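# Push cart through door, park in yellow bay

## Task

Move the utility cart through the self-closing door into the other room and leave it in the yellow-taped bay, with each of its four wheels fully inside the tape and none touching it. The case of copy paper must finish in the cart's top tray without overhanging any edge. The door must be closed when done. Either one or both robots may be used, but no robot may topple or be left leaning.

## Robot and tools

ROBOTS. Two identical Hello Robot Stretch 4 units, r1 and r2, each about 1.6 m tall. Each has an omni-wheel base (rim within 0.23 m of its centre), a lift on a mast, one telescoping arm reaching forward, a wrist with yaw, pitch and roll, and a two-finger gripper. Each robot reports in its own frames, so only camera images, lidar_m and wrist_depth_mm reveal where the robots are relative to each other.

FRAMES. Base frame: metres, origin on the floor below the base centre, x forward, y left, z up; hand_pose (a point between the open fingertips, approximate) is given in it. Odometry frame: the base frame as it was when the scene began; base_odometry counts wheel turns only, so slipping shows as travel. Heading is in rad, positive to the left, -3.142 to 3.142.

move. One call per action. Top-level arguments: r1 and r2 (each robot's share; an omitted robot gets nothing new), cameras, and blocking, which must always be false (true or missing is refused). The call returns in about 0.5 s while motion continues. Inside a robot's object:
- base: an offset from where the base last reported itself (or where it is if a move was still running). {"translate_m": d} straight, forward positive, -2 to 2 m; {"strafe_m": d} sideways, left positive, -2 to 2 m; {"rotate_rad": d} in place, counter-clockwise positive, -3.2 to 3.2 rad. Only translate_m and strafe_m may be combined (straight-line diagonal, no turning).
- joints: absolute targets by name. lift_m 0 to 1.2 m; arm_m 0 to 0.55 m; wrist_yaw_rad -1.134 to 4.276 (0 forward, positive left, 3.14 folded back); wrist_pitch_rad -1.117 to 4.259 (0 level, 1.57 pointing down); wrist_roll_rad -1.117 to 4.259 (positive clockwise seen from behind); gripper_m -0.038 to 0.141 m fingertip gap (reading may be off by up to 0.015). Targets past a range are clipped and reported.
- pace: "slow", "default", "fast" or "max". Base tops out at 0.1/0.3/0.4/0.6 m/s and 1/2/3/4 rad/s; raised lift (above 0.2) lowers the base cap to as little as 0.3 m/s and 1 rad/s at 1.2.
- speeds: per-joint top speed replacing pace (not gripper_m).
- contact_limits: 0 to 1 (default 0.5) for arm_m, lift_m, translate_m, strafe_m, rotate_rad, placed next to the matching command. A base limit persists until the next action naming base.
- end_of_arm: "enable_torque" alone, to re-power limp wrist or gripper motors.
Unknown keys make a call invalid; other bad values get it refused. An action ends after 14 s at most. A new move replaces only the targets it names. Example: {"r1": {"base": {"translate_m": 0.3}, "joints": {"gripper_m": 0.05}, "pace": "fast"}, "blocking": false}.

wait: seconds 0 to 10, plus cameras; returns early once a commanded robot comes to rest. wait(0) shows the "earlier move" line.
stop: brakes all running motions on both robots and re-holds slack wheels; optional cameras.
zoom_image: camera name plus region [x0, y0, x1, y1] in pixels from the top-left, at most 504 by 504, on that camera's latest image.
finished_scene: scene = the current scene number; ends it permanently, and the result usually tells whether the task succeeded. The goal must hold with no robot help afterwards.

Cameras: r1_head_camera, r1_head_left_camera, r1_head_right_camera, r1_wrist_camera, the same four for r2, or "all". [] means none.

RESULTS. A "move" line names each robot sent motion with "done" or its worst status. "as last shown" marks robots not named, whose values are repeated. "pictures" lists image order. Statuses: moving, done (for the base: wheels turned the full amount, slip or not), off_target, contact_stop (blocked, goes slack), time_out (target dropped), limit_stop_at_own_body, limit_stop_at_tilt (lean over 6 degrees; lift, arm, wheels go slack), torque_fault. Any unrequested stop or refusal cancels the later move, wait and finished_scene calls of that reply. on_its_own reports what a robot did by itself. lidar_m: 12 ranges in 30-degree sectors, 1st ahead, counter-clockwise (4th left, 7th behind, 10th right); "-" is nothing seen or closer than 0.25 m. wrist_depth_mm: 7x7 grid of depths, 100 to 2000 mm. turned_by_wheels versus turned_by_imu differing by over 0.1 rad across a move signals a hit or slip. base_tilt in degrees, forward and right positive. motor_effort in percent (peak in brackets); servo_current in mA for wrist and gripper.

GRIPPING. Command a gap more than 0.015 below the object's width; about 0.06 below resists tugs. Use -0.02 or less to close behind a bar or handle. A firm grip shows as a rise in gripper servo_current.

AVOID. Any hard press between robots (including a gripper squeezing the other's fingers); bases touching each other then driving further. Travel can differ by up to 3 cm per metre between robots, which matters when sharing a load. Turning, driving or halting with over 1 kg held and arm_m above 0.2, especially at fast or max. Strong steady pushes with a high gripper. Self-collision: gripper over the base with low lift, wrist tilted up while rolled or turned right, wrist folded back then tilted or rolled. Keep lift_m contact limit at 0.3 or more when raising 2 kg. Drops, releasing moving parts, slamming the door, hard hits.

Each tool is called as name(argument=value, ...), one argument or row to a line, values as JSON.

## Session

move(
  blocking=false,
)

Scene clock: 0.00 s.
r1.base_odometry: x=+0.000 y=+0.000 heading=+0.000
r1.turned_by_wheels: +0.000
r1.turned_by_imu: +0.000
r1.base_tilt: forward=-1.6 right=+1.3
r1.lidar_m: 1.92 2.25 3.81 1.93 0.97 0.84 0.83 0.93 0.77 0.76 0.93 1.59
r1.base_status: not commanded
r1.joint_positions: lift_m=+0.127 arm_m=+0.000 wrist_yaw_rad=+3.089 wrist_pitch_rad=+0.002 wrist_roll_rad=+0.000 gripper_m=+0.056
r1.joint_status: not commanded
r1.measured_speeds: all 0
r1.motor_effort: lift_m=+20 arm_m=-4 wheel_0=+0 wheel_1=+1 wheel_2=+1
r1.servo_current: wrist_yaw_rad=39 wrist_pitch_rad=46 wrist_roll_rad=65 gripper_m=39
r1.hand_pose: x=-0.1125 y=+0.1024 z=+0.3046 quat_wxyz=(+0.026, -0.001, +0.000, +1.000) (m; r1's base frame)
r1.wrist_depth_mm: 137 138 - - - - - / 113 139 - - - - - / 117 140 224 - - - - / 137 161 - - - - - / - - - - - - - / - - 191 - 187 - - / 842 759 750 788 788 732 768
r2.base_odometry: x=+0.000 y=+0.000 heading=+0.000
r2.turned_by_wheels: +0.000
r2.turned_by_imu: +0.000
r2.base_tilt: forward=-0.6 right=+0.1
r2.lidar_m: 2.02 1.45 1.40 1.49 2.01 2.22 2.34 3.17 1.60 3.62 2.59 2.46
r2.base_status: not commanded
r2.joint_positions: lift_m=+0.295 arm_m=+0.000 wrist_yaw_rad=+3.133 wrist_pitch_rad=+0.002 wrist_roll_rad=+0.000 gripper_m=+0.056
r2.joint_status: not commanded
r2.measured_speeds: all 0
r2.motor_effort: lift_m=+18 arm_m=-4 wheel_0=+0 wheel_1=-1 wheel_2=+0
r2.servo_current: wrist_yaw_rad=46 wrist_pitch_rad=39 wrist_roll_rad=46 gripper_m=59
r2.hand_pose: x=-0.1167 y=+0.0898 z=+0.4727 quat_wxyz=(+0.004, -0.001, +0.000, +1.000) (m; r2's base frame)
r2.wrist_depth_mm: - 140 - - - - - / - 126 150 - - - - / - 130 185 - - - - / 144 143 272 - - - - / 229 - - - - - - / 226 1576 196 1576 190 1618 1464 / 226 1060 1138 - - 1025 1060
pictures: r1_head_camera, r1_head_left_camera, r1_head_right_camera, r1_wrist_camera, r2_head_camera, r2_head_left_camera, r2_head_right_camera, r2_wrist_camera
Images, in order (width x height): r1_head_camera 420x560, r1_head_left_camera 420x672, r1_head_right_camera 420x672, r1_wrist_camera 616x392, r2_head_camera 420x560, r2_head_left_camera 420x672, r2_head_right_camera 420x672, r2_wrist_camera 616x392.

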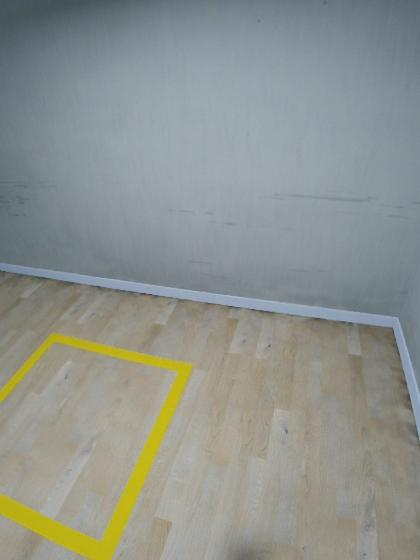

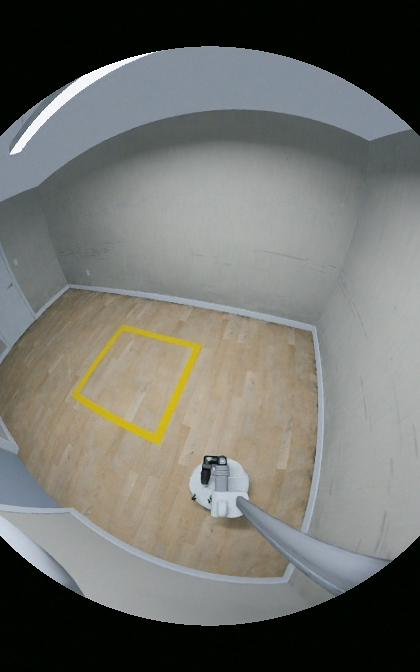

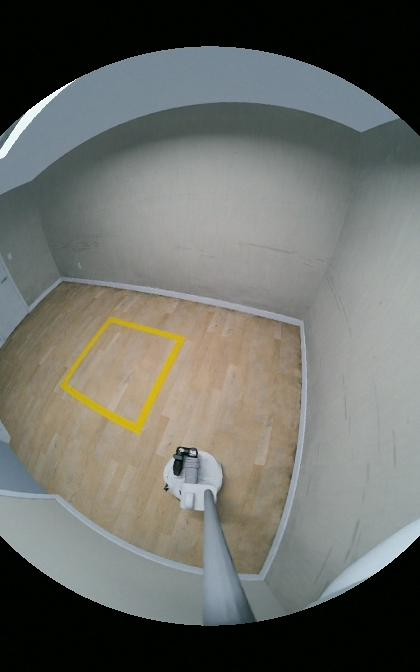

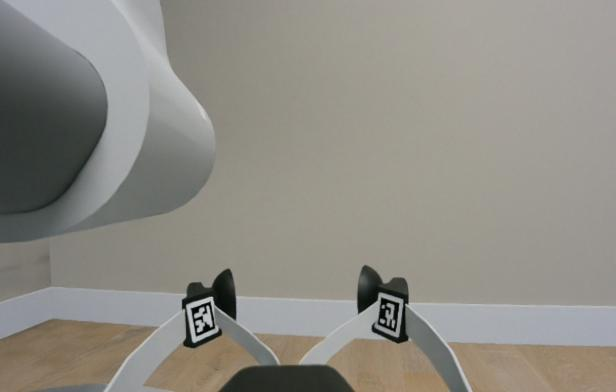

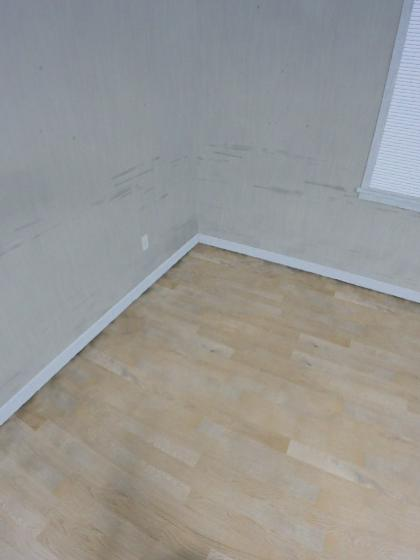

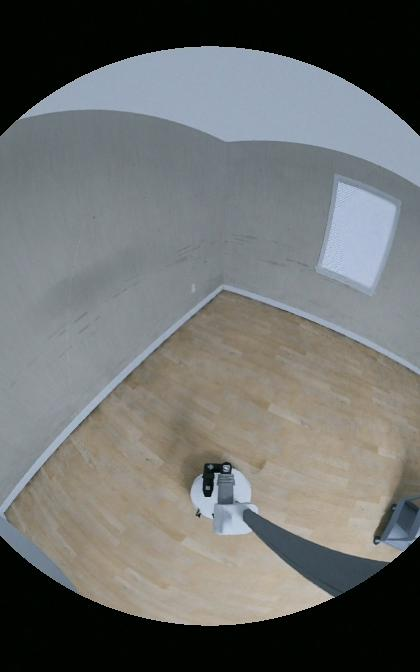

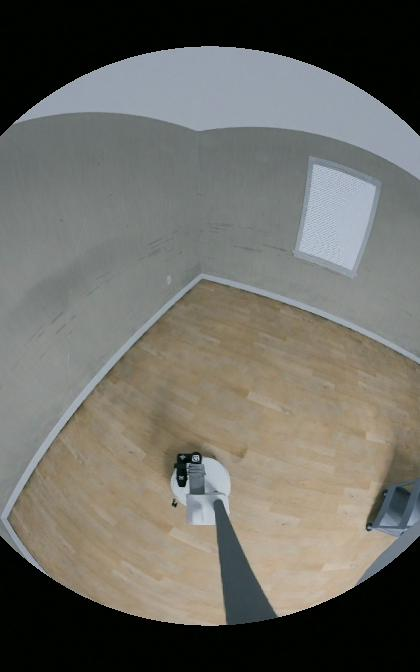

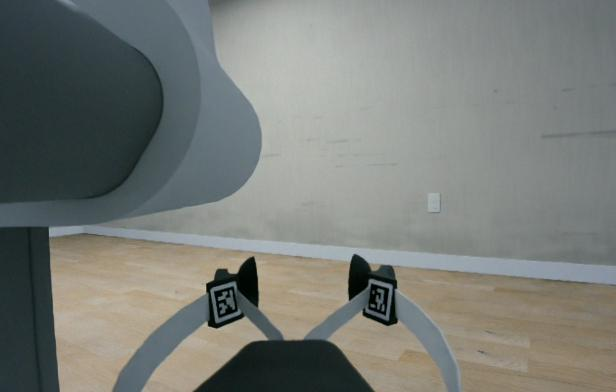

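move(
  blocking=false,
  cameras=[],
  r1={"base":{"rotate_rad":1.6},"pace":"fast"},
  r2={"base":{"rotate_rad":-1.8},"pace":"fast"},
)

wait(
  seconds=3,
  cameras=[],
)

wait(
  seconds=1,
  cameras=["r1_head_camera","r1_head_left_camera","r2_head_camera","r2_head_left_camera","r2_head_right_camera"],
)

Scene clock: 4.67 s.
move: r1 moving; r2 moving
r1.base_odometry: x=+0.000 y=+0.000 heading=+0.378
r1.turned_by_wheels: +0.378
r1.turned_by_imu: +0.379
r1.base_tilt: forward=-1.6 right=+1.2
r1.lidar_m: 2.06 3.10 2.42 1.11 0.86 0.81 0.91 0.78 0.78 0.85 1.27 1.93
r1.base_status: rotate_rad moving
r1.joint_positions: lift_m=+0.127 arm_m=+0.000 wrist_yaw_rad=+3.089 wrist_pitch_rad=+0.002 wrist_roll_rad=+0.000 gripper_m=+0.056
r1.joint_status: not commanded
r1.measured_speeds: translate_m=+0.000 strafe_m=+0.000 rotate_rad=+1.458 lift_m=+0.000 arm_m=+0.000 wrist_yaw_rad=+0.000 wrist_pitch_rad=+0.000 wrist_roll_rad=+0.000
r1.motor_effort: lift_m=+20(20) arm_m=-4(4) wheel_0=-9(10) wheel_1=-8(10) wheel_2=-9(9)
r1.servo_current: wrist_yaw_rad=59(59) wrist_pitch_rad=39(46) wrist_roll_rad=46(59) gripper_m=39(39)
r1.hand_pose: x=-0.1125 y=+0.1024 z=+0.3046 quat_wxyz=(+0.026, -0.001, +0.000, +1.000) (m; r1's base frame)
r1.wrist_depth_mm: 136 138 - - - - - / 113 139 - - - - - / 118 140 229 - - - - / 137 161 - - - - - / - - - - - - - / - 991 190 - 187 - - / 778 750 750 798 750 699 -
r2.base_odometry: x=+0.000 y=+0.000 heading=-0.378
r2.turned_by_wheels: -0.378
r2.turned_by_imu: -0.366
r2.base_tilt: forward=-0.7 right=+0.1
r2.lidar_m: 2.47 1.77 1.43 1.38 1.56 2.26 2.24 2.48 3.79 1.63 3.18 2.52
r2.base_status: rotate_rad moving
r2.joint_positions: lift_m=+0.295 arm_m=+0.000 wrist_yaw_rad=+3.133 wrist_pitch_rad=+0.002 wrist_roll_rad=+0.000 gripper_m=+0.056
r2.joint_status: not commanded
r2.measured_speeds: translate_m=+0.000 strafe_m=-0.001 rotate_rad=-1.461 lift_m=+0.000 arm_m=+0.000 wrist_yaw_rad=+0.000 wrist_pitch_rad=+0.000 wrist_roll_rad=+0.000
r2.motor_effort: lift_m=+18(18) arm_m=-4(4) wheel_0=+9(10) wheel_1=+10(12) wheel_2=+11(12)
r2.servo_current: wrist_yaw_rad=33(52) wrist_pitch_rad=39(46) wrist_roll_rad=52(52) gripper_m=39(59)
r2.hand_pose: x=-0.1167 y=+0.0898 z=+0.4727 quat_wxyz=(+0.004, -0.001, +0.000, +1.000) (m; r2's base frame)
r2.wrist_depth_mm: - 141 - - - - - / - 127 150 - - - - / - 130 184 - - - - / 144 143 272 - - - - / 229 - - - - - - / 227 1576 196 1576 190 1661 1464 / 226 1060 1138 - - 1060 1060
pictures: none
No camera images: "cameras" was empty.

Scene clock: 5.93 s.
earlier move: r1 done; r2 moving
r1.base_odometry: x=+0.000 y=+0.000 heading=+1.600
r1.turned_by_wheels: +1.222
r1.turned_by_imu: +1.229
r1.base_tilt: forward=-1.6 right=+1.2
r1.lidar_m: 1.86 1.00 0.83 0.85 0.90 0.78 0.77 0.94 1.66 1.97 2.27 3.90
r1.base_status: done
r1.joint_positions: lift_m=+0.127 arm_m=+0.000 wrist_yaw_rad=+3.089 wrist_pitch_rad=+0.002 wrist_roll_rad=+0.000 gripper_m=+0.056
r1.joint_status: not commanded
r1.measured_speeds: all 0
r1.motor_effort: lift_m=+20(20) arm_m=-4(4) wheel_0=-2(11) wheel_1=+1(10) wheel_2=+1(10)
r1.servo_current: wrist_yaw_rad=59(59) wrist_pitch_rad=46(52) wrist_roll_rad=39(65) gripper_m=39(46)
r1.hand_pose: x=-0.1125 y=+0.1024 z=+0.3046 quat_wxyz=(+0.026, -0.001, +0.000, +1.000) (m; r1's base frame)
r1.wrist_depth_mm: 136 139 - - - - - / 113 139 - - - - - / 117 140 227 - - - - / 137 161 - - - - - / - - - - - - - / - - 190 - 188 - - / 831 750 759 143 750 699 759
r2.base_odometry: x=+0.000 y=+0.000 heading=-1.799
r2.turned_by_wheels: -1.422
r2.turned_by_imu: -1.384
r2.base_tilt: forward=-0.7 right=+0.1
r2.lidar_m: 1.63 2.87 2.48 2.53 1.60 1.39 1.43 1.67 2.21 2.24 2.64 1.60
r2.base_status: rotate_rad moving
r2.joint_positions: lift_m=+0.295 arm_m=+0.000 wrist_yaw_rad=+3.133 wrist_pitch_rad=+0.002 wrist_roll_rad=+0.000 gripper_m=+0.056
r2.joint_status: not commanded
r2.measured_speeds: all 0
r2.motor_effort: lift_m=+18(18) arm_m=-4(4) wheel_0=+5(13) wheel_1=+1(14) wheel_2=+3(12)
r2.servo_current: wrist_yaw_rad=46(59) wrist_pitch_rad=46(46) wrist_roll_rad=46(52) gripper_m=52(59)
r2.hand_pose: x=-0.1167 y=+0.0898 z=+0.4727 quat_wxyz=(+0.004, -0.001, +0.000, +1.000) (m; r2's base frame)
r2.wrist_depth_mm: - 141 - - - - - / - 127 141 - - - - / - 129 185 - - - - / 144 143 207 - - - - / 231 - - - - - - / 227 1576 195 1336 190 - - / 225 1078 1138 - - 1042 1060
wait: 1.27 of 3 s (r1 has come to rest)
pictures: none
No camera images: "cameras" was empty.

Scene clock: 6.00 s.
earlier move: r2 done
r1.base_odometry: x=+0.000 y=+0.000 heading=+1.600
r1.turned_by_wheels: +0.000
r1.turned_by_imu: +0.000
r1.base_tilt: forward=-1.6 right=+1.3
r1.lidar_m: 1.89 0.98 0.85 0.84 0.92 0.75 0.76 0.88 1.64 1.95 2.30 3.91
r1.base_status: done
r1.joint_positions: lift_m=+0.127 arm_m=+0.000 wrist_yaw_rad=+3.089 wrist_pitch_rad=+0.002 wrist_roll_rad=+0.000 gripper_m=+0.056
r1.joint_status: not commanded
r1.measured_speeds: all 0
r1.motor_effort: lift_m=+20(20) arm_m=-4(4) wheel_0=-2(11) wheel_1=+1(10) wheel_2=+1(10)
r1.servo_current: wrist_yaw_rad=65(65) wrist_pitch_rad=39(52) wrist_roll_rad=59(65) gripper_m=39(46)
r1.hand_pose: x=-0.1125 y=+0.1024 z=+0.3046 quat_wxyz=(+0.026, -0.001, +0.000, +1.000) (m; r1's base frame)
r1.wrist_depth_mm: 136 139 - - - - - / 113 139 - - - - - / 117 139 227 - - - - / 137 161 - - - - - / - - - - - - - / - - 191 - 188 - - / 842 750 750 143 732 699 768
r2.base_odometry: x=+0.000 y=+0.000 heading=-1.799
r2.turned_by_wheels: +0.000
r2.turned_by_imu: +0.000
r2.base_tilt: forward=-0.7 right=+0.1
r2.lidar_m: 1.65 2.83 2.50 2.51 1.63 1.42 1.42 1.68 2.22 2.25 2.67 1.60
r2.base_status: done
r2.joint_positions: lift_m=+0.295 arm_m=+0.000 wrist_yaw_rad=+3.133 wrist_pitch_rad=+0.002 wrist_roll_rad=+0.000 gripper_m=+0.056
r2.joint_status: not commanded
r2.measured_speeds: all 0
r2.motor_effort: lift_m=+18(18) arm_m=-4(4) wheel_0=+3(13) wheel_1=+1(14) wheel_2=+2(12)
r2.servo_current: wrist_yaw_rad=46(59) wrist_pitch_rad=33(46) wrist_roll_rad=46(52) gripper_m=46(59)
r2.hand_pose: x=-0.1167 y=+0.0898 z=+0.4727 quat_wxyz=(+0.004, -0.001, +0.000, +1.000) (m; r2's base frame)
r2.wrist_depth_mm: - 140 - - - - - / - 126 141 - - - - / - 129 184 - - - - / 144 143 208 - - - - / 230 - - - - - - / 227 1576 194 1336 190 - - / 226 1042 1138 - - 1025 1060
wait: 0.07 of 1 s (r2 has come to rest)
pictures: r1_head_camera, r1_head_left_camera, r2_head_camera, r2_head_left_camera, r2_head_right_camera
Images, in order (width x height): r1_head_camera 420x560, r1_head_left_camera 420x672, r2_head_camera 420x560, r2_head_left_camera 420x672, r2_head_right_camera 420x672.

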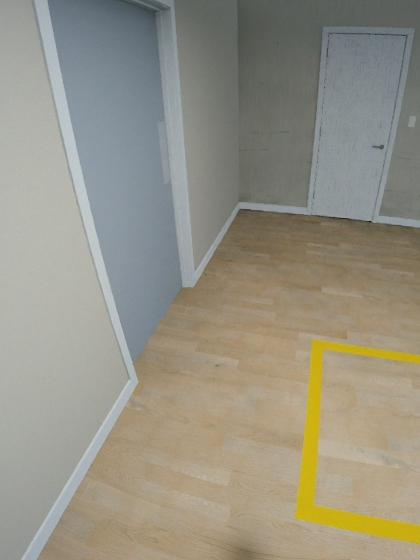

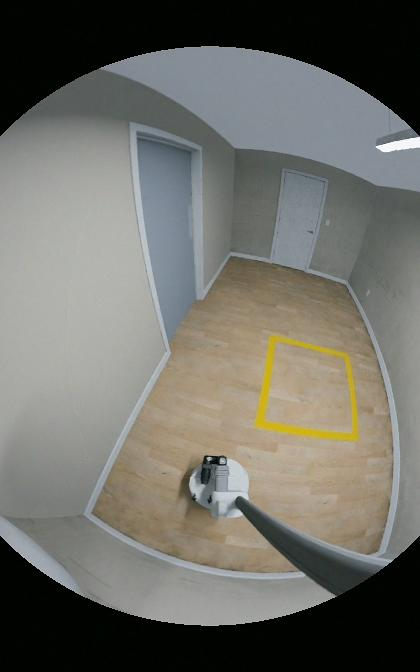

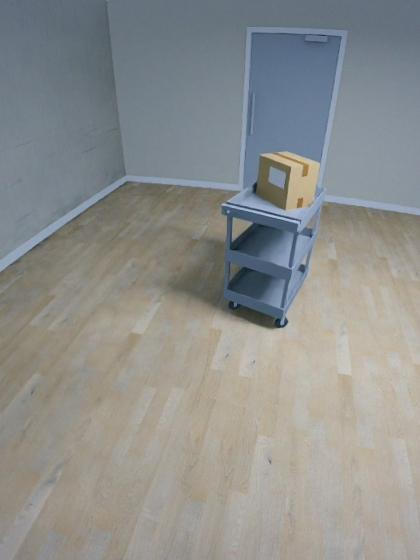

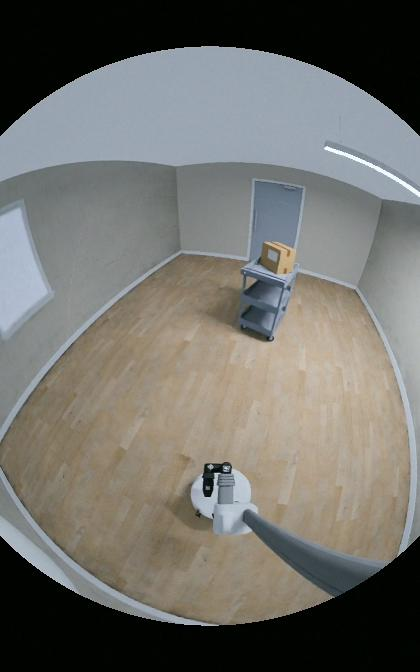

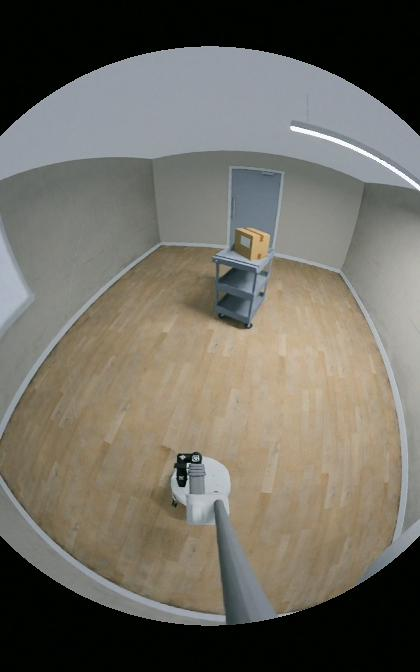

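move(
  blocking=false,
  cameras=[],
  r1={"base":{"rotate_rad":-0.28},"pace":"fast"},
  r2={"base":{"strafe_m":-0.5},"joints":{"lift_m":0.8},"pace":"default"},
)

wait(
  seconds=2.5,
  cameras=["r1_head_camera","r1_head_left_camera"],
)

wait(
  seconds=2,
  cameras=["r2_head_camera","r1_head_left_camera"],
)

zoom_image(
  camera="r2_head_camera",
  region=[100, 20, 400, 370],
)

Scene clock: 24.43 s.
move: r1 moving; r2 moving
r1.base_odometry: x=+0.000 y=+0.000 heading=+1.338
r1.turned_by_wheels: -0.262
r1.turned_by_imu: -0.264
r1.base_tilt: forward=-1.6 right=+1.2
r1.lidar_m: 3.24 1.20 0.90 0.84 0.90 0.80 0.77 0.83 1.17 1.91 2.00 2.80
r1.base_status: rotate_rad moving
r1.joint_positions: lift_m=+0.127 arm_m=+0.000 wrist_yaw_rad=+3.089 wrist_pitch_rad=+0.002 wrist_roll_rad=+0.000 gripper_m=+0.056
r1.joint_status: not commanded
r1.measured_speeds: translate_m=+0.000 strafe_m=+0.000 rotate_rad=-0.373 lift_m=+0.000 arm_m=+0.000 wrist_yaw_rad=+0.000 wrist_pitch_rad=+0.000 wrist_roll_rad=+0.000
r1.motor_effort: lift_m=+20(20) arm_m=-4(4) wheel_0=+0(9) wheel_1=+2(8) wheel_2=+1(9)
r1.servo_current: wrist_yaw_rad=46(52) wrist_pitch_rad=46(46) wrist_roll_rad=46(65) gripper_m=46(46)
r1.hand_pose: x=-0.1125 y=+0.1024 z=+0.3046 quat_wxyz=(+0.026, -0.001, +0.000, +1.000) (m; r1's base frame)
r1.wrist_depth_mm: 136 139 - - - - - / 114 139 - - - - - / 118 139 229 - - - - / 137 162 - - - - - / - - - - - - - / - - 190 - 187 - - / 798 707 750 143 741 768 820
r2.base_odometry: x=-0.035 y=+0.008 heading=-1.800
r2.turned_by_wheels: +0.000
r2.turned_by_imu: +0.000
r2.base_tilt: forward=-0.6 right=+0.0
r2.lidar_m: 1.62 2.90 2.51 2.56 1.62 1.39 1.42 1.70 2.21 2.18 2.61 1.61
r2.base_status: strafe_m moving
r2.joint_positions: lift_m=+0.333 arm_m=+0.000 wrist_yaw_rad=+3.133 wrist_pitch_rad=+0.002 wrist_roll_rad=+0.000 gripper_m=+0.056
r2.joint_status: lift_m moving
r2.measured_speeds: translate_m=+0.000 strafe_m=-0.139 rotate_rad=+0.000 lift_m=+0.146 arm_m=+0.000 wrist_yaw_rad=+0.000 wrist_pitch_rad=+0.000 wrist_roll_rad=+0.000
r2.motor_effort: lift_m=+21(23) arm_m=-4(4) wheel_0=+11(16) wheel_1=-11(11) wheel_2=+0(2)
r2.servo_current: wrist_yaw_rad=46(59) wrist_pitch_rad=39(46) wrist_roll_rad=52(59) gripper_m=52(52)
r2.hand_pose: x=-0.1167 y=+0.0898 z=+0.5104 quat_wxyz=(+0.004, -0.001, +0.000, +1.000) (m; r2's base frame)
r2.wrist_depth_mm: - 140 - - - - - / - 127 142 - - - - / - 129 185 - - - - / 144 144 207 - - - - / 231 - - - - - - / 228 1661 193 171 190 - - / 226 1138 1205 - - 1098 1160
pictures: none
No camera images: "cameras" was empty.

Scene clock: 24.83 s.
earlier move: r1 done; r2 moving
r1.base_odometry: x=+0.000 y=+0.000 heading=+1.320
r1.turned_by_wheels: -0.018
r1.turned_by_imu: -0.018
r1.base_tilt: forward=-1.6 right=+1.3
r1.lidar_m: 3.45 1.25 0.89 0.83 0.88 0.82 0.77 0.81 1.12 1.92 2.00 2.73
r1.base_status: done
r1.joint_positions: lift_m=+0.127 arm_m=+0.000 wrist_yaw_rad=+3.089 wrist_pitch_rad=+0.002 wrist_roll_rad=+0.000 gripper_m=+0.056
r1.joint_status: not commanded
r1.measured_speeds: all 0
r1.motor_effort: lift_m=+20(20) arm_m=-4(4) wheel_0=+1(9) wheel_1=+0(8) wheel_2=-1(9)
r1.servo_current: wrist_yaw_rad=52(52) wrist_pitch_rad=39(46) wrist_roll_rad=20(65) gripper_m=46(46)
r1.hand_pose: x=-0.1125 y=+0.1024 z=+0.3046 quat_wxyz=(+0.026, -0.001, +0.000, +1.000) (m; r1's base frame)
r1.wrist_depth_mm: 136 139 - - - - - / 113 139 - - - - - / 117 140 229 - - - - / 137 162 - - - - - / - - - - - - - / - - 191 - 187 - - / 798 699 759 143 788 778 798
r2.base_odometry: x=-0.114 y=+0.027 heading=-1.799
r2.turned_by_wheels: +0.000
r2.turned_by_imu: +0.000
r2.base_tilt: forward=-0.6 right=+0.0
r2.lidar_m: 1.58 2.98 2.59 2.64 1.66 1.45 1.45 1.74 2.12 2.13 2.54 1.56
r2.base_status: strafe_m moving
r2.joint_positions: lift_m=+0.417 arm_m=+0.000 wrist_yaw_rad=+3.133 wrist_pitch_rad=+0.002 wrist_roll_rad=+0.000 gripper_m=+0.056
r2.joint_status: lift_m moving
r2.measured_speeds: translate_m=+0.000 strafe_m=-0.255 rotate_rad=+0.000 lift_m=+0.266 arm_m=+0.000 wrist_yaw_rad=+0.000 wrist_pitch_rad=+0.000 wrist_roll_rad=+0.000
r2.motor_effort: lift_m=+23(26) arm_m=-4(4) wheel_0=+12(16) wheel_1=-10(12) wheel_2=+0(2)
r2.servo_current: wrist_yaw_rad=59(59) wrist_pitch_rad=39(46) wrist_roll_rad=46(59) gripper_m=46(52)
r2.hand_pose: x=-0.1167 y=+0.0898 z=+0.5948 quat_wxyz=(+0.004, -0.001, +0.000, +1.000) (m; r2's base frame)
r2.wrist_depth_mm: - 140 - - - - - / - 126 142 - - - - / - 130 185 - - - - / 144 144 208 - - - - / 230 - - - - - - / 228 1708 191 171 188 - - / 226 1281 1397 - - 1255 1205
wait: 0.40 of 2.5 s (r1 has come to rest)
pictures: r1_head_camera, r1_head_left_camera
Images, in order (width x height): r1_head_camera 420x560, r1_head_left_camera 420x672.

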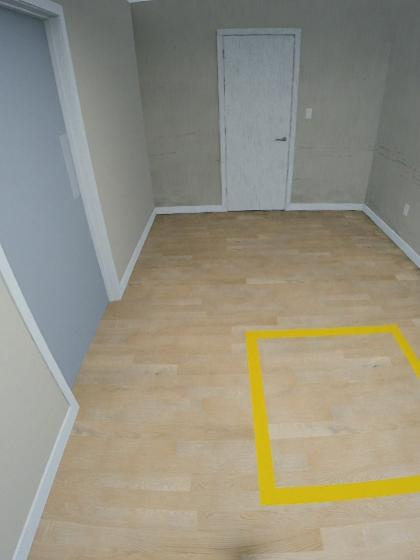

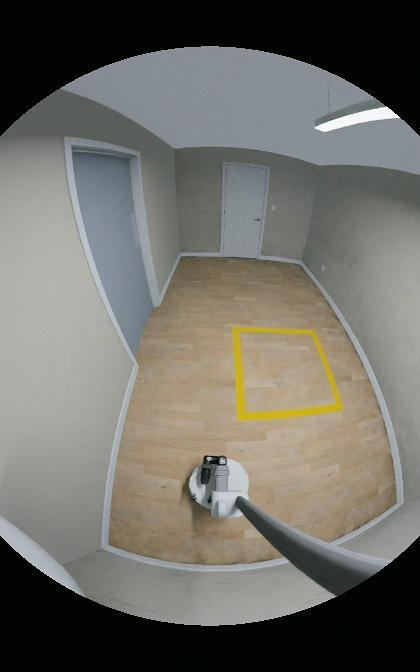

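Scene clock: 26.83 s.
earlier move: r2 moving
r1.base_odometry: x=+0.000 y=+0.000 heading=+1.320
r1.turned_by_wheels: +0.000
r1.turned_by_imu: +0.000
r1.base_tilt: forward=-1.6 right=+1.3
r1.lidar_m: 3.45 1.24 0.90 0.82 0.87 0.83 0.77 0.81 1.10 1.93 1.99 2.75
r1.base_status: done
r1.joint_positions: lift_m=+0.127 arm_m=+0.000 wrist_yaw_rad=+3.089 wrist_pitch_rad=+0.002 wrist_roll_rad=+0.000 gripper_m=+0.056
r1.joint_status: not commanded
r1.measured_speeds: all 0
r1.motor_effort: lift_m=+20(20) arm_m=-4(4) wheel_0=+1(9) wheel_1=+0(8) wheel_2=-1(9)
r1.servo_current: wrist_yaw_rad=52(72) wrist_pitch_rad=39(52) wrist_roll_rad=59(65) gripper_m=46(52)
r1.hand_pose: x=-0.1125 y=+0.1024 z=+0.3046 quat_wxyz=(+0.026, -0.001, +0.000, +1.000) (m; r1's base frame)
r1.wrist_depth_mm: 137 138 - - - - - / 113 139 - - - - - / 118 139 229 - - - - / 137 162 - - - - - / - - - - - - - / - - 190 - 187 - - / 788 707 759 143 798 788 820
r2.base_odometry: x=-0.487 y=+0.113 heading=-1.799
r2.turned_by_wheels: +0.000
r2.turned_by_imu: +0.001
r2.base_tilt: forward=-0.7 right=+0.0
r2.lidar_m: 1.53 3.38 2.98 2.94 1.79 1.54 1.55 1.85 1.73 1.74 2.10 3.85
r2.base_status: strafe_m moving
r2.joint_positions: lift_m=+0.800 arm_m=+0.000 wrist_yaw_rad=+3.133 wrist_pitch_rad=+0.002 wrist_roll_rad=+0.000 gripper_m=+0.056
r2.joint_status: lift_m moving
r2.measured_speeds: all 0
r2.motor_effort: lift_m=+18(26) arm_m=-4(4) wheel_0=+0(16) wheel_1=-2(12) wheel_2=-1(2)
r2.servo_current: wrist_yaw_rad=46(65) wrist_pitch_rad=39(46) wrist_roll_rad=46(59) gripper_m=52(52)
r2.hand_pose: x=-0.1167 y=+0.0898 z=+0.9775 quat_wxyz=(+0.004, -0.001, +0.000, +1.000) (m; r2's base frame)
r2.wrist_depth_mm: - 140 - - - - - / - 124 145 - - - - / - 128 187 - - - - / 144 143 210 - - - - / 227 - - - - - - / 224 - 193 - 189 - - / 223 - - - - - -
wait: 2.00 s; no rest
pictures: r1_head_left_camera, r2_head_camera
Images, in order (width x height): r1_head_left_camera 420x672, r2_head_camera 420x560.

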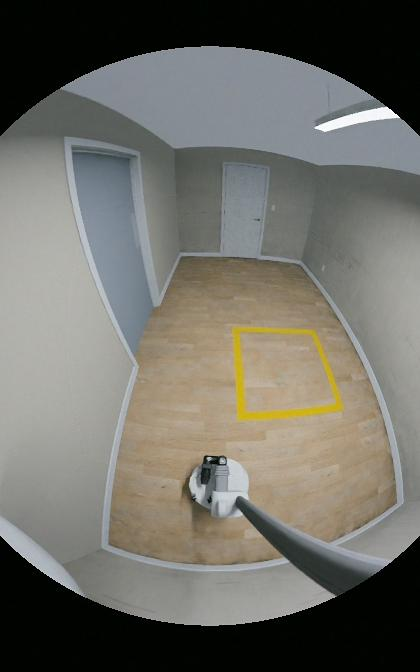

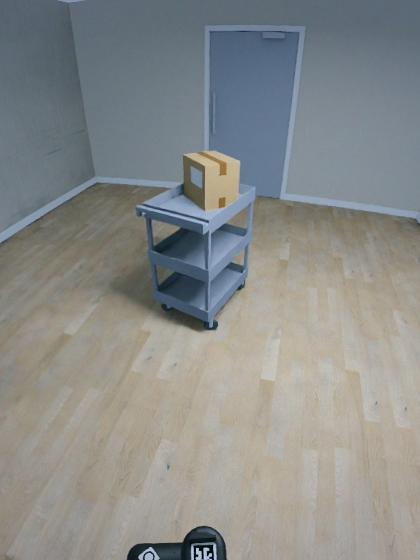

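Scaled by 1.440 from the camera's 420x560 image, which has a finer 1200x1600 frame.

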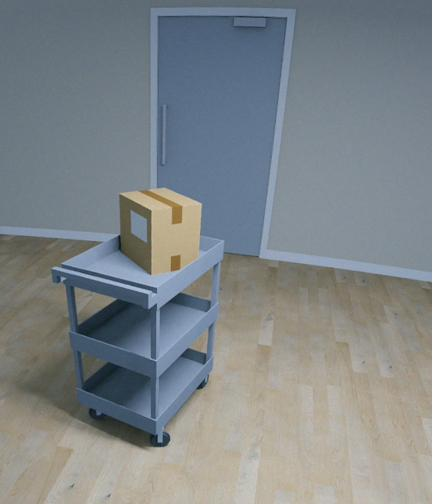

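move(
  blocking=false,
  cameras=[],
  r1={"base":{"translate_m":1.5},"joints":{"lift_m":0.7},"pace":"fast"},
  r2={"base":{"rotate_rad":-0.26},"joints":{"wrist_yaw_rad":0},"pace":"default"},
)

wait(
  seconds=2.5,
  cameras=[],
)

wait(
  seconds=5,
  cameras=["r2_head_camera","r2_head_left_camera","r2_wrist_camera","r1_head_camera","r1_head_left_camera"],
)

move(
  blocking=false,
  cameras=[],
  r1={"base":{"rotate_rad":1.57},"joints":{"wrist_yaw_rad":0,"gripper_m":-0.02},"pace":"default"},
)

wait(
  seconds=5,
  cameras=["r1_head_camera","r1_head_left_camera"],
)

Scene clock: 88.33 s.
earlier move: r2 done
move: r1 moving; r2 moving
r1.base_odometry: x=+0.012 y=+0.049 heading=+1.320
r1.turned_by_wheels: +0.000
r1.turned_by_imu: +0.000
r1.base_tilt: forward=-1.6 right=+1.2
r1.lidar_m: 3.47 1.25 0.88 0.84 0.89 0.88 0.83 0.87 1.19 1.92 2.00 2.72
r1.base_status: translate_m moving
r1.joint_positions: lift_m=+0.190 arm_m=+0.000 wrist_yaw_rad=+3.089 wrist_pitch_rad=+0.002 wrist_roll_rad=+0.000 gripper_m=+0.056
r1.joint_status: lift_m moving
r1.measured_speeds: translate_m=+0.194 strafe_m=+0.001 rotate_rad=-0.001 lift_m=+0.243 arm_m=+0.000 wrist_yaw_rad=+0.000 wrist_pitch_rad=+0.000 wrist_roll_rad=+0.000
r1.motor_effort: lift_m=+29(29) arm_m=-4(4) wheel_0=+9(9) wheel_1=+8(9) wheel_2=-10(11)
r1.servo_current: wrist_yaw_rad=65(65) wrist_pitch_rad=46(52) wrist_roll_rad=59(65) gripper_m=39(46)
r1.hand_pose: x=-0.1125 y=+0.1024 z=+0.3674 quat_wxyz=(+0.026, -0.001, +0.000, +1.000) (m; r1's base frame)
r1.wrist_depth_mm: - 136 - - - - - / - 137 - - - - - / 110 138 204 - - - - / 124 139 237 - - - - / - - - - - - - / - - 190 - 187 - - / 904 164 809 143 842 854 904
r2.base_odometry: x=-0.487 y=+0.113 heading=-2.011
r2.turned_by_wheels: -0.212
r2.turned_by_imu: -0.205
r2.base_tilt: forward=-0.7 right=+0.1
r2.lidar_m: 1.54 1.59 3.02 2.97 2.06 1.61 1.54 1.68 1.80 1.75 1.89 2.78
r2.base_status: rotate_rad moving
r2.joint_positions: lift_m=+0.800 arm_m=+0.000 wrist_yaw_rad=+2.569 wrist_pitch_rad=+0.002 wrist_roll_rad=+0.000 gripper_m=+0.056
r2.joint_status: wrist_yaw_rad moving; the others done
r2.measured_speeds: translate_m=+0.000 strafe_m=-0.002 rotate_rad=-0.471 lift_m=+0.000 arm_m=+0.000 wrist_yaw_rad=-1.746 wrist_pitch_rad=+0.000 wrist_roll_rad=+0.000
r2.motor_effort: lift_m=+21(21) arm_m=-4(4) wheel_0=+4(10) wheel_1=+4(9) wheel_2=+4(10)
r2.servo_current: wrist_yaw_rad=91(124) wrist_pitch_rad=39(46) wrist_roll_rad=39(65) gripper_m=52(52)
r2.hand_pose: x=-0.0241 y=+0.2297 z=+0.9775 quat_wxyz=(+0.282, -0.001, +0.000, +0.959) (m; r2's base frame)
r2.wrist_depth_mm: - - - - - - - / - - - - - - - / - - - - - - - / - - - - - - - / - - - - - - - / - - 189 - 190 - - / - - - - - - -
pictures: none
No camera images: "cameras" was empty.

Scene clock: 90.23 s.
earlier move: r1 moving; r2 done
r1.base_odometry: x=+0.189 y=+0.737 heading=+1.320
r1.turned_by_wheels: +0.000
r1.turned_by_imu: +0.000
r1.base_tilt: forward=-1.6 right=+1.2
r1.lidar_m: 3.16 1.35 0.87 0.85 0.89 1.23 1.53 1.59 2.03 1.90 2.00 2.74
r1.base_status: translate_m moving
r1.joint_positions: lift_m=+0.700 arm_m=+0.000 wrist_yaw_rad=+3.089 wrist_pitch_rad=+0.002 wrist_roll_rad=+0.000 gripper_m=+0.056
r1.joint_status: lift_m moving
r1.measured_speeds: translate_m=+0.399 strafe_m=+0.000 rotate_rad=+0.003 lift_m=+0.000 arm_m=+0.000 wrist_yaw_rad=+0.000 wrist_pitch_rad=+0.000 wrist_roll_rad=+0.000
r1.motor_effort: lift_m=+26(29) arm_m=-4(4) wheel_0=+4(10) wheel_1=+3(9) wheel_2=-6(14)
r1.servo_current: wrist_yaw_rad=39(65) wrist_pitch_rad=39(52) wrist_roll_rad=65(78) gripper_m=39(52)
r1.hand_pose: x=-0.1125 y=+0.1024 z=+0.8771 quat_wxyz=(+0.026, -0.001, +0.000, +1.000) (m; r1's base frame)
r1.wrist_depth_mm: - 137 - - - - - / - 137 - - - - - / 110 138 204 - - - - / 124 139 236 - - - - / - - - - - - - / - - 190 - 187 - - / - 140 - 137 - - -
r2.base_odometry: x=-0.487 y=+0.113 heading=-2.059
r2.turned_by_wheels: -0.047
r2.turned_by_imu: -0.046
r2.base_tilt: forward=-0.7 right=+0.1
r2.lidar_m: 1.53 1.56 3.11 2.95 2.12 1.63 1.55 1.63 1.81 1.74 1.87 2.64
r2.base_status: done
r2.joint_positions: lift_m=+0.800 arm_m=+0.000 wrist_yaw_rad=+0.003 wrist_pitch_rad=+0.002 wrist_roll_rad=+0.000 gripper_m=+0.056
r2.joint_status: all done
r2.measured_speeds: all 0
r2.motor_effort: lift_m=+21(21) arm_m=-4(4) wheel_0=+4(10) wheel_1=+3(9) wheel_2=+5(10)
r2.servo_current: wrist_yaw_rad=52(150) wrist_pitch_rad=46(46) wrist_roll_rad=46(65) gripper_m=46(59)
r2.hand_pose: x=+0.4596 y=-0.0866 z=+0.9775 quat_wxyz=(+1.000, +0.000, +0.001, +0.001) (m; r2's base frame)
r2.wrist_depth_mm: - - - - - - - / - - - - - - - / - - - - - - - / - - 1618 - - - - / - - 1661 - - - - / - - 191 - 190 - - / - 1921 - - - - -
wait: 1.90 of 2.5 s (r2 has come to rest)
pictures: none
No camera images: "cameras" was empty.

Scene clock: 92.87 s.
earlier move: r1 done
r1.base_odometry: x=+0.372 y=+1.453 heading=+1.320
r1.turned_by_wheels: +0.000
r1.turned_by_imu: +0.001
r1.base_tilt: forward=-1.6 right=+1.3
r1.lidar_m: 2.41 1.25 0.96 0.92 0.96 1.24 2.26 2.39 2.03 1.90 1.99 2.51
r1.base_status: done
r1.joint_positions: lift_m=+0.700 arm_m=+0.000 wrist_yaw_rad=+3.089 wrist_pitch_rad=+0.002 wrist_roll_rad=+0.000 gripper_m=+0.056
r1.joint_status: all done
r1.measured_speeds: all 0
r1.motor_effort: lift_m=+24(29) arm_m=-4(4) wheel_0=+1(10) wheel_1=+1(9) wheel_2=+2(14)
r1.servo_current: wrist_yaw_rad=52(72) wrist_pitch_rad=39(52) wrist_roll_rad=59(78) gripper_m=39(52)
r1.hand_pose: x=-0.1125 y=+0.1024 z=+0.8771 quat_wxyz=(+0.026, -0.001, +0.000, +1.000) (m; r1's base frame)
r1.wrist_depth_mm: 137 139 - - - - - / 113 139 - - - - - / 118 139 274 - - - - / 137 161 - - - - - / - - - - - - - / - - 194 - 187 - - / - 1921 1921 154 - - -
r2.base_odometry: x=-0.487 y=+0.113 heading=-2.059
r2.turned_by_wheels: +0.000
r2.turned_by_imu: +0.000
r2.base_tilt: forward=-0.6 right=+0.1
r2.lidar_m: 1.51 1.60 3.05 2.94 2.15 1.60 1.55 1.67 1.80 1.74 1.88 2.64
r2.base_status: done
r2.joint_positions: lift_m=+0.800 arm_m=+0.000 wrist_yaw_rad=+0.003 wrist_pitch_rad=+0.002 wrist_roll_rad=+0.000 gripper_m=+0.056
r2.joint_status: all done
r2.measured_speeds: all 0
r2.motor_effort: lift_m=+21(21) arm_m=-4(4) wheel_0=+4(10) wheel_1=+3(9) wheel_2=+5(10)
r2.servo_current: wrist_yaw_rad=46(150) wrist_pitch_rad=39(46) wrist_roll_rad=46(65) gripper_m=52(59)
r2.hand_pose: x=+0.4596 y=-0.0866 z=+0.9775 quat_wxyz=(+1.000, +0.000, +0.001, +0.001) (m; r2's base frame)
r2.wrist_depth_mm: - - - - - - - / - - - - - - - / - - - - - - - / - - 1661 - - - - / - - 1661 - - - - / - - 191 - 190 - - / - 1983 - - - - -
wait: 2.63 of 5 s (r1 has come to rest)
pictures: r1_head_camera, r1_head_left_camera, r2_head_camera, r2_head_left_camera, r2_wrist_camera
Images, in order (width x height): r1_head_camera 420x560, r1_head_left_camera 420x672, r2_head_camera 420x560, r2_head_left_camera 420x672, r2_wrist_camera 616x392.

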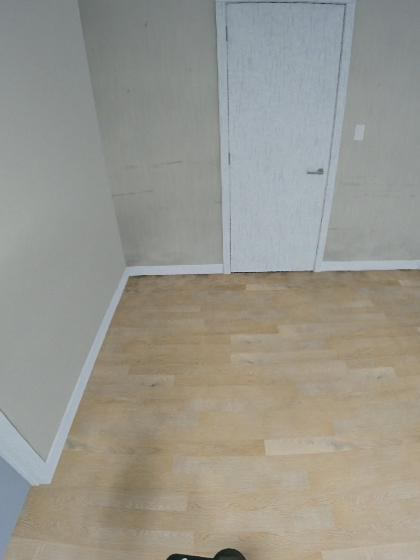

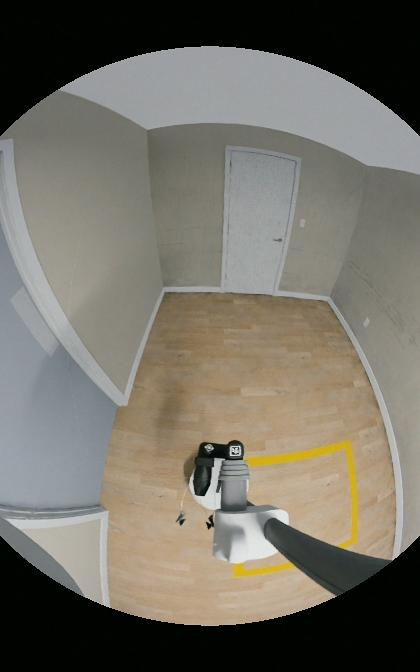

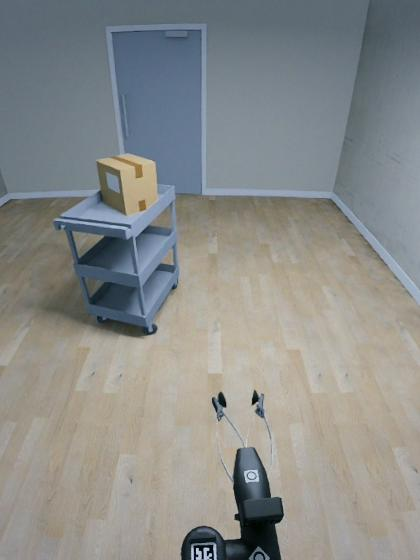

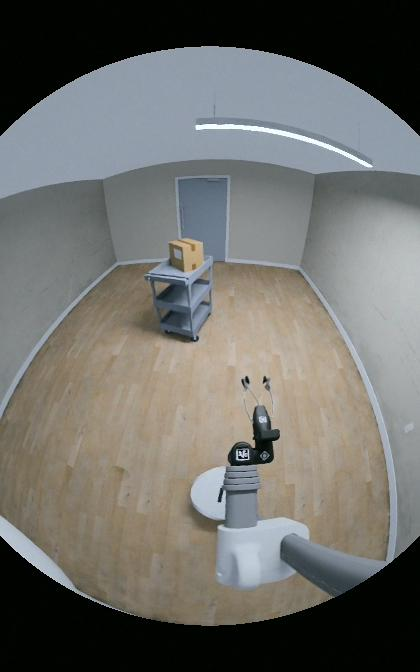

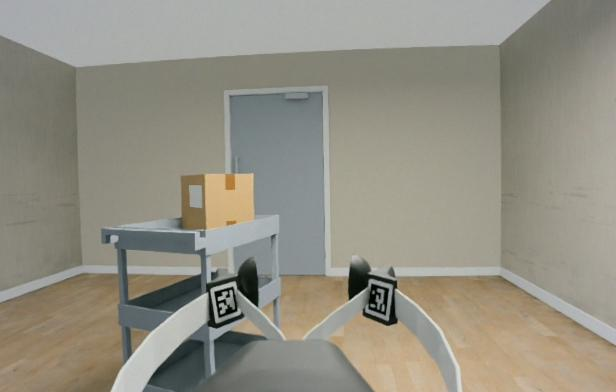

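Scene clock: 93.37 s.
move: r1 moving
r1.base_odometry: x=+0.372 y=+1.453 heading=+1.572
r1.turned_by_wheels: +0.252
r1.turned_by_imu: +0.253
r1.base_tilt: forward=-1.6 right=+1.2
r1.lidar_m: 1.81 1.03 0.93 0.92 1.01 1.70 2.27 2.28 1.94 1.93 2.21 2.44
r1.base_status: rotate_rad moving
r1.joint_positions: lift_m=+0.700 arm_m=+0.000 wrist_yaw_rad=+2.503 wrist_pitch_rad=+0.002 wrist_roll_rad=+0.000 gripper_m=+0.037
r1.joint_status: wrist_yaw_rad moving; gripper_m moving
r1.measured_speeds: translate_m=-0.001 strafe_m=-0.001 rotate_rad=+0.974 lift_m=+0.000 arm_m=+0.000 wrist_yaw_rad=-1.820 wrist_pitch_rad=+0.000 wrist_roll_rad=+0.000
r1.motor_effort: lift_m=+24(24) arm_m=-4(4) wheel_0=-9(9) wheel_1=-6(8) wheel_2=-7(8)
r1.servo_current: wrist_yaw_rad=91(117) wrist_pitch_rad=46(46) wrist_roll_rad=59(65) gripper_m=104(104)
r1.hand_pose: x=-0.0084 y=+0.2422 z=+0.8771 quat_wxyz=(+0.314, -0.001, +0.000, +0.949) (m; r1's base frame)
r1.wrist_depth_mm: - - - - - - 788 / - - - - - - 798 / - - - - - - 809 / - - - - - - 798 / - - - - - - 809 / - - 194 - 187 - 798 / - 1863 1921 144 - - -
r2: as last shown
r2.base_tilt: forward=-0.7 right=+0.0
r2.lidar_m: 1.53 1.58 3.06 2.97 2.11 1.59 1.56 1.66 1.83 1.75 1.89 2.62
r2.motor_effort: lift_m=+21(21) arm_m=-4(4) wheel_0=+4(4) wheel_1=+3(3) wheel_2=+5(5)
r2.servo_current: wrist_yaw_rad=39(59) wrist_pitch_rad=46(46) wrist_roll_rad=52(59) gripper_m=52(52)
r2.wrist_depth_mm: - - - - - - - / - - - - - - - / - - - - - - - / - - 1708 - - - - / - - 1661 - - - - / - - 191 - 190 - - / - 1983 - - - - -
pictures: none
No camera images: "cameras" was empty.

Scene clock: 95.20 s.
earlier move: r1 done
r1.base_odometry: x=+0.372 y=+1.453 heading=+2.890
r1.turned_by_wheels: +1.318
r1.turned_by_imu: +1.325
r1.base_tilt: forward=-1.6 right=+1.2
r1.lidar_m: 0.92 0.94 1.22 2.26 2.35 2.01 1.89 2.02 2.53 2.45 1.27 0.96
r1.base_status: done
r1.joint_positions: lift_m=+0.700 arm_m=+0.000 wrist_yaw_rad=+0.003 wrist_pitch_rad=+0.002 wrist_roll_rad=+0.000 gripper_m=-0.019
r1.joint_status: all done
r1.measured_speeds: all 0
r1.motor_effort: lift_m=+24(24) arm_m=-4(4) wheel_0=-3(10) wheel_1=+0(8) wheel_2=+0(8)
r1.servo_current: wrist_yaw_rad=59(124) wrist_pitch_rad=52(52) wrist_roll_rad=52(72) gripper_m=59(124)
r1.hand_pose: x=+0.4596 y=-0.0866 z=+0.8771 quat_wxyz=(+1.000, +0.000, +0.001, +0.001) (m; r1's base frame)
r1.wrist_depth_mm: - - - - - 732 699 / 699 - - - - 741 707 / 707 - - - - 750 715 / 715 - - - - - 715 / 715 - - - - - 707 / 715 - 183 198 170 - 715 / - 133 163 147 144 - 715
r2.base_odometry: x=-0.487 y=+0.113 heading=-2.059
r2.turned_by_wheels: +0.000
r2.turned_by_imu: +0.000
r2.base_tilt: forward=-0.7 right=+0.0
r2.lidar_m: 1.53 1.58 3.05 2.95 2.14 1.61 1.56 1.67 1.81 1.75 1.83 2.64
r2.base_status: not commanded
r2.joint_positions: lift_m=+0.800 arm_m=+0.000 wrist_yaw_rad=+0.003 wrist_pitch_rad=+0.002 wrist_roll_rad=+0.000 gripper_m=+0.056
r2.joint_status: not commanded
r2.measured_speeds: all 0
r2.motor_effort: lift_m=+21(21) arm_m=-4(4) wheel_0=+4(4) wheel_1=+3(4) wheel_2=+5(5)
r2.servo_current: wrist_yaw_rad=52(59) wrist_pitch_rad=46(46) wrist_roll_rad=52(65) gripper_m=52(52)
r2.hand_pose: x=+0.4596 y=-0.0866 z=+0.9775 quat_wxyz=(+1.000, +0.000, +0.001, +0.001) (m; r2's base frame)
r2.wrist_depth_mm: - - - - - - - / - - - - - - - / - - - - - - - / - - 1661 - - - - / - - 1661 - - - - / - - 191 - 190 - - / - 1983 - - - - -
wait: 1.83 of 5 s (r1 has come to rest)
pictures: r1_head_camera, r1_head_left_camera
Images, in order (width x height): r1_head_camera 420x560, r1_head_left_camera 420x672.

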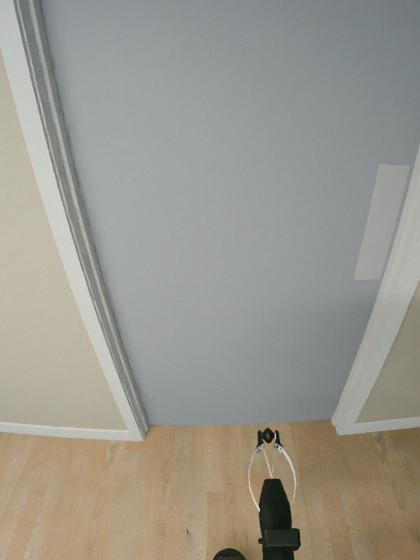

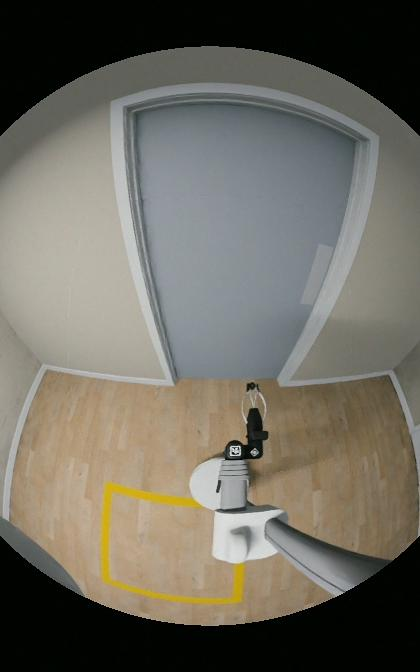

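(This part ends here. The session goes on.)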